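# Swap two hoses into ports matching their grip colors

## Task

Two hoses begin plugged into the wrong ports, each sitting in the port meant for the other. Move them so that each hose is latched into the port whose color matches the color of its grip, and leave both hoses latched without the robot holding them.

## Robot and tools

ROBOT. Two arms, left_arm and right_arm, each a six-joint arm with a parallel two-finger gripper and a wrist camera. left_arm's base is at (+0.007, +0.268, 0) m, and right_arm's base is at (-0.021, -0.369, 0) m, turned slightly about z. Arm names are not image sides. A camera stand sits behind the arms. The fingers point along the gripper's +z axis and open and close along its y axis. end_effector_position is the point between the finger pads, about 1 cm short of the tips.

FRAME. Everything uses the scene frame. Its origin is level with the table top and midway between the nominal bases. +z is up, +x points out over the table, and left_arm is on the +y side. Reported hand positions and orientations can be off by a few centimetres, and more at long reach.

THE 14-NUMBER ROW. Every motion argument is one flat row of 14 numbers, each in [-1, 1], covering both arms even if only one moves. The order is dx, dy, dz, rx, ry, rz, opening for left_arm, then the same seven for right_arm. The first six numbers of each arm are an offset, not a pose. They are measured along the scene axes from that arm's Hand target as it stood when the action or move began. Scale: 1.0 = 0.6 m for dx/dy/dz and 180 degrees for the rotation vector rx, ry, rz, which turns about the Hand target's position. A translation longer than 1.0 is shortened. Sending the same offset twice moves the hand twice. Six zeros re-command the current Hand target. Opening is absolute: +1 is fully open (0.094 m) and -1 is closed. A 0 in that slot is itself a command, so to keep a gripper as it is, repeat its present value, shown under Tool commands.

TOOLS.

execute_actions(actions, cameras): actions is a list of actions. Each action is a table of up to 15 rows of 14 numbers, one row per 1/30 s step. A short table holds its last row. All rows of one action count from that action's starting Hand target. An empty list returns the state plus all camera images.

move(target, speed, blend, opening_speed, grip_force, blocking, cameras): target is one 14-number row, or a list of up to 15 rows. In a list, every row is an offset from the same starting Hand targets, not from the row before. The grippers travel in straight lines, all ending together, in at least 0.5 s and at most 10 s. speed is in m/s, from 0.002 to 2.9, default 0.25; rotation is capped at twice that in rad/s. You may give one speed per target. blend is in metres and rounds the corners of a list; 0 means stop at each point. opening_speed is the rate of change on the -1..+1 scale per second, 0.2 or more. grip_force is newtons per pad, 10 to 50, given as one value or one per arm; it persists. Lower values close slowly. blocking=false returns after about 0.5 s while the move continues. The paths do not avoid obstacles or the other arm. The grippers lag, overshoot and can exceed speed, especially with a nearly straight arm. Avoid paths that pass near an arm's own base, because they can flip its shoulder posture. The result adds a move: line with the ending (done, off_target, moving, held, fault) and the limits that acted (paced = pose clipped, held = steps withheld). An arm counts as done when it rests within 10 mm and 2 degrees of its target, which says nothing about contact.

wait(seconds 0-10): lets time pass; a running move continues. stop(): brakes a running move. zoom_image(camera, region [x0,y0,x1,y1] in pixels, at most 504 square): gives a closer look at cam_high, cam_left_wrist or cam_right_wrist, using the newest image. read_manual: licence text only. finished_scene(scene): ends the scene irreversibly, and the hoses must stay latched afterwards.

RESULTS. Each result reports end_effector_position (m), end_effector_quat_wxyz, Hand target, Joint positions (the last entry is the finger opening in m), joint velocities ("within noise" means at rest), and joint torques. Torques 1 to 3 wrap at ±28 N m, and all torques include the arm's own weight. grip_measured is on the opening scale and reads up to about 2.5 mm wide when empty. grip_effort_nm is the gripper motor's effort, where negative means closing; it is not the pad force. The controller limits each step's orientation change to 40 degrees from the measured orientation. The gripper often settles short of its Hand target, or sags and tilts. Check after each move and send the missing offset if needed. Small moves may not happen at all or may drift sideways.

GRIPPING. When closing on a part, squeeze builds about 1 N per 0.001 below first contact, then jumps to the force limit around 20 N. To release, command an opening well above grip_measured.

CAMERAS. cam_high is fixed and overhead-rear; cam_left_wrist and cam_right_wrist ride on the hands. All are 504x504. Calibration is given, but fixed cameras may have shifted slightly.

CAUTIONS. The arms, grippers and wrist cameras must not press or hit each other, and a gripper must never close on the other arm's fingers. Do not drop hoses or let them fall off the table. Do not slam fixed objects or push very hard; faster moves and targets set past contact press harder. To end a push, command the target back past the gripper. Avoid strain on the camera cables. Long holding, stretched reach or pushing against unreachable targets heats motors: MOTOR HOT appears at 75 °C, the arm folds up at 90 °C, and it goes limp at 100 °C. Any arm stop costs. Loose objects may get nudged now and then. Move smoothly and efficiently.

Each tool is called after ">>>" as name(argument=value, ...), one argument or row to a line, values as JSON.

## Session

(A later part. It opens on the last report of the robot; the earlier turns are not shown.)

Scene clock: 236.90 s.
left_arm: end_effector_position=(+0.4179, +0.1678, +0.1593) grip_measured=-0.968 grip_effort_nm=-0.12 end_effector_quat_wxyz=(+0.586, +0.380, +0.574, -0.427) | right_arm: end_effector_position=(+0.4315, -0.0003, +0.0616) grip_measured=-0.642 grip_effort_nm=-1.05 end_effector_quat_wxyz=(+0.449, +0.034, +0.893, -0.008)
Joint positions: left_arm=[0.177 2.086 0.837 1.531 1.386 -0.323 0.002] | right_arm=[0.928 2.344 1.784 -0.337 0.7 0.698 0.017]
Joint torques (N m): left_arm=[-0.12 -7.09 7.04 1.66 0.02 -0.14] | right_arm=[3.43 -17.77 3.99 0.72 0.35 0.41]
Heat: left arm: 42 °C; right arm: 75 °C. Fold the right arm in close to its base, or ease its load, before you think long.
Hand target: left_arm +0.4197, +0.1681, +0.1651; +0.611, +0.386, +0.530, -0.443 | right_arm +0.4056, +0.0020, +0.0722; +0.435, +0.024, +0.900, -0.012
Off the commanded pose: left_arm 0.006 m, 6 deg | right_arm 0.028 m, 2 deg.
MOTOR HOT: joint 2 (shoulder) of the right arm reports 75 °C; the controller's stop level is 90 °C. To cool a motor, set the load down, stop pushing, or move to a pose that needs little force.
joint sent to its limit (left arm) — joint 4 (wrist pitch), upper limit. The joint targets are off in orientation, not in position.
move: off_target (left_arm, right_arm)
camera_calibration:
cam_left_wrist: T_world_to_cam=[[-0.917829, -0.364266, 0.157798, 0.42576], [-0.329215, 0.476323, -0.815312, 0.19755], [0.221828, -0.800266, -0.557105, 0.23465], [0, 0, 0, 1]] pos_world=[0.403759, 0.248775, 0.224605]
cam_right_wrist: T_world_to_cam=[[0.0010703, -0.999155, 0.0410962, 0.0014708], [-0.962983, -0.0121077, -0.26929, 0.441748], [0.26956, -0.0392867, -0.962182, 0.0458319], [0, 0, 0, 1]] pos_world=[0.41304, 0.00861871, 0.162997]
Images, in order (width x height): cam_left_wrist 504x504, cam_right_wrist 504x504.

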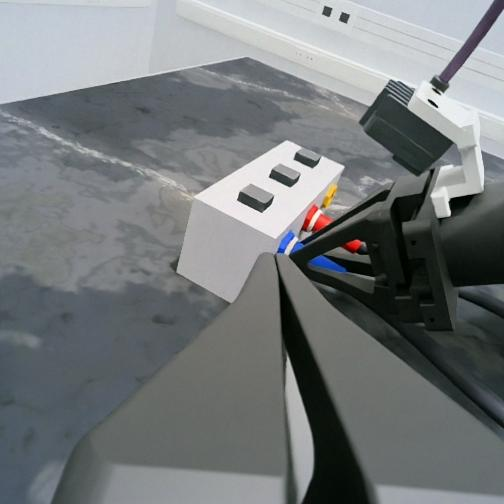

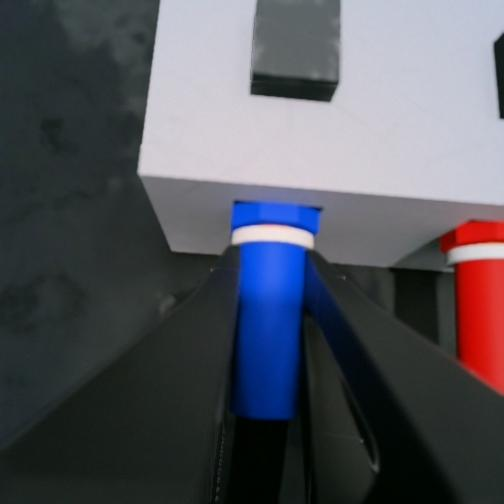

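>>> move(
  target=[
    [0,0,0,0,0,0,-0.97,0.045,-0.003,-0.01,0,0.0,0,-0.8],
    [0,0,0,0,0,0,-0.97,0.045,-0.003,-0.01,0,0.0,0,-0.1],
  ],
  speed=0.1,
  opening_speed=0.8,
  cameras=["cam_right_wrist"],
)

>>> zoom_image(
  camera="cam_right_wrist",
  region=[150, 150, 400, 400],
)

Scene clock: 238.97 s.
left_arm: end_effector_position=(+0.4179, +0.1678, +0.1593) grip_measured=-0.968 grip_effort_nm=-0.12 end_effector_quat_wxyz=(+0.586, +0.380, +0.574, -0.427) | right_arm: end_effector_position=(+0.4277, -0.0060, +0.0567) grip_measured=-0.103 grip_effort_nm=0.13 end_effector_quat_wxyz=(+0.428, +0.021, +0.903, -0.022)
Joint positions: left_arm=[0.177 2.086 0.837 1.531 1.386 -0.323 0.002] | right_arm=[0.922 2.344 1.799 -0.404 0.68 0.692 0.042]
Joint torques (N m): left_arm=[-0.1 -7.1 7.04 1.66 0.02 -0.14] | right_arm=[0.16 -13.01 9.25 1.58 0.3 0.01]
Heat: left arm: 42 °C; right arm: 75 °C. Fold the right arm in close to its base, or ease its load, before you think long.
Hand target: left_arm +0.4197, +0.1681, +0.1651; +0.611, +0.386, +0.530, -0.443 | right_arm +0.4326, +0.0002, +0.0663; +0.435, +0.024, +0.900, -0.012
Off the commanded pose: left_arm 0.006 m, 6 deg | right_arm 0.012 m, 1 deg.
MOTOR HOT: still on. Joint 2 (shoulder) of the right arm reports 75 °C.
joint sent to its limit (left arm) — joint 4 (wrist pitch), upper limit. The joint targets are off in orientation, not in position.
move: off_target (left_arm, right_arm)
camera_calibration:
cam_right_wrist: T_world_to_cam=[[0.0141471, -0.997055, 0.0753701, -0.0115548], [-0.974204, -0.030723, -0.223568, 0.438729], [0.225225, -0.070263, -0.97177, 0.0612864], [0, 0, 0, 1]] pos_world=[0.413772, 0.00626447, 0.158513]
Images, in order (width x height): cam_right_wrist 504x504.

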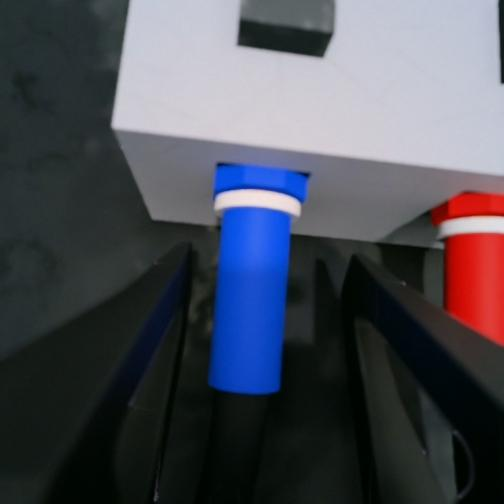

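Scaled by 2.016 from the camera's 504x504 image, which has a finer 720x720 frame.

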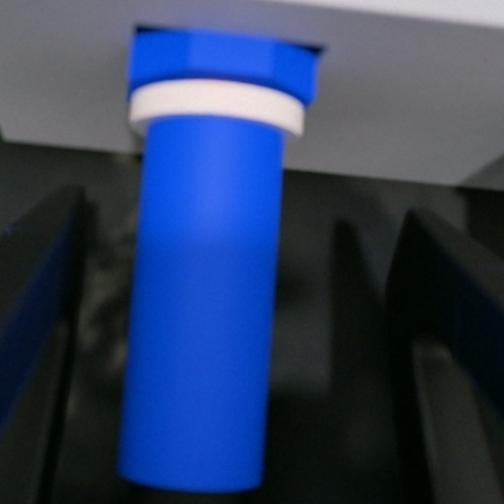

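>>> move(
  target=[
    [0,0,0,0,0,0,-0.97,-0.1,0.003,0.1,0,0.0,0,-0.1],
    [0,0,0,0,0,0,-0.97,-0.2,-0.1,0.2,0,0,0,-0.1],
  ],
  speed=0.2,
  blend=[0.03, 0],
  cameras=["cam_left_wrist","cam_high"],
)

>>> zoom_image(
  camera="cam_left_wrist",
  region=[265, 185, 405, 290],
)

Scene clock: 240.83 s.
left_arm: end_effector_position=(+0.4179, +0.1678, +0.1593) grip_measured=-0.968 grip_effort_nm=-0.12 end_effector_quat_wxyz=(+0.586, +0.380, +0.574, -0.427) | right_arm: end_effector_position=(+0.3156, -0.0554, +0.1770) grip_measured=-0.103 grip_effort_nm=0.13 end_effector_quat_wxyz=(+0.427, +0.015, +0.904, -0.017)
Joint positions: left_arm=[0.177 2.086 0.837 1.531 1.386 -0.323 0.002] | right_arm=[1.06 1.842 1.536 -0.733 0.743 0.831 0.042]
Joint torques (N m): left_arm=[-0.12 -7.08 7.05 1.66 0.02 -0.14] | right_arm=[0.58 -11.97 5.56 1.37 0.53 0.17]
Heat: left arm: 42 °C; right arm: 76 °C. Fold the right arm in close to its base, or ease its load, before you think long.
Hand target: left_arm +0.4197, +0.1681, +0.1651; +0.611, +0.386, +0.530, -0.443 | right_arm +0.3126, -0.0598, +0.1862; +0.435, +0.024, +0.900, -0.012
Off the commanded pose: left_arm 0.006 m, 6 deg | right_arm 0.011 m, 2 deg.
MOTOR HOT: still on. Joint 2 (shoulder) of the right arm reports 76 °C.
joint sent to its limit (left arm) — joint 4 (wrist pitch), upper limit. The joint targets are off in orientation, not in position.
move: off_target (left_arm, right_arm)
camera_calibration:
cam_left_wrist: T_world_to_cam=[[-0.917829, -0.364266, 0.157798, 0.42576], [-0.329215, 0.476323, -0.815312, 0.19755], [0.221828, -0.800266, -0.557105, 0.23465], [0, 0, 0, 1]] pos_world=[0.403759, 0.248775, 0.224605]
Images, in order (width x height): cam_high 504x504, cam_left_wrist 504x504.

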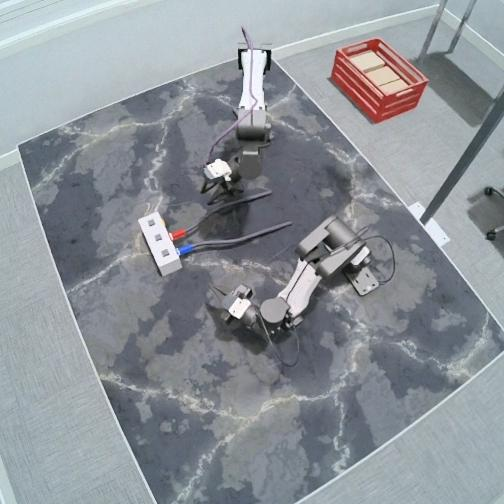

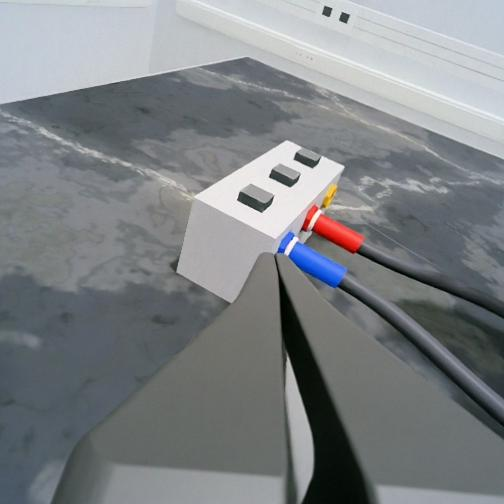

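Scaled by 3.600 from the camera's 504x504 image, which has a finer 720x720 frame.

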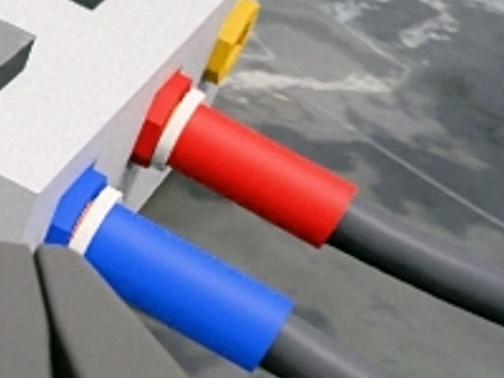

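Both hoses are latched in their own color's port.

>>> finished_scene(
  scene=2,
)

The scene is finished: the task was done.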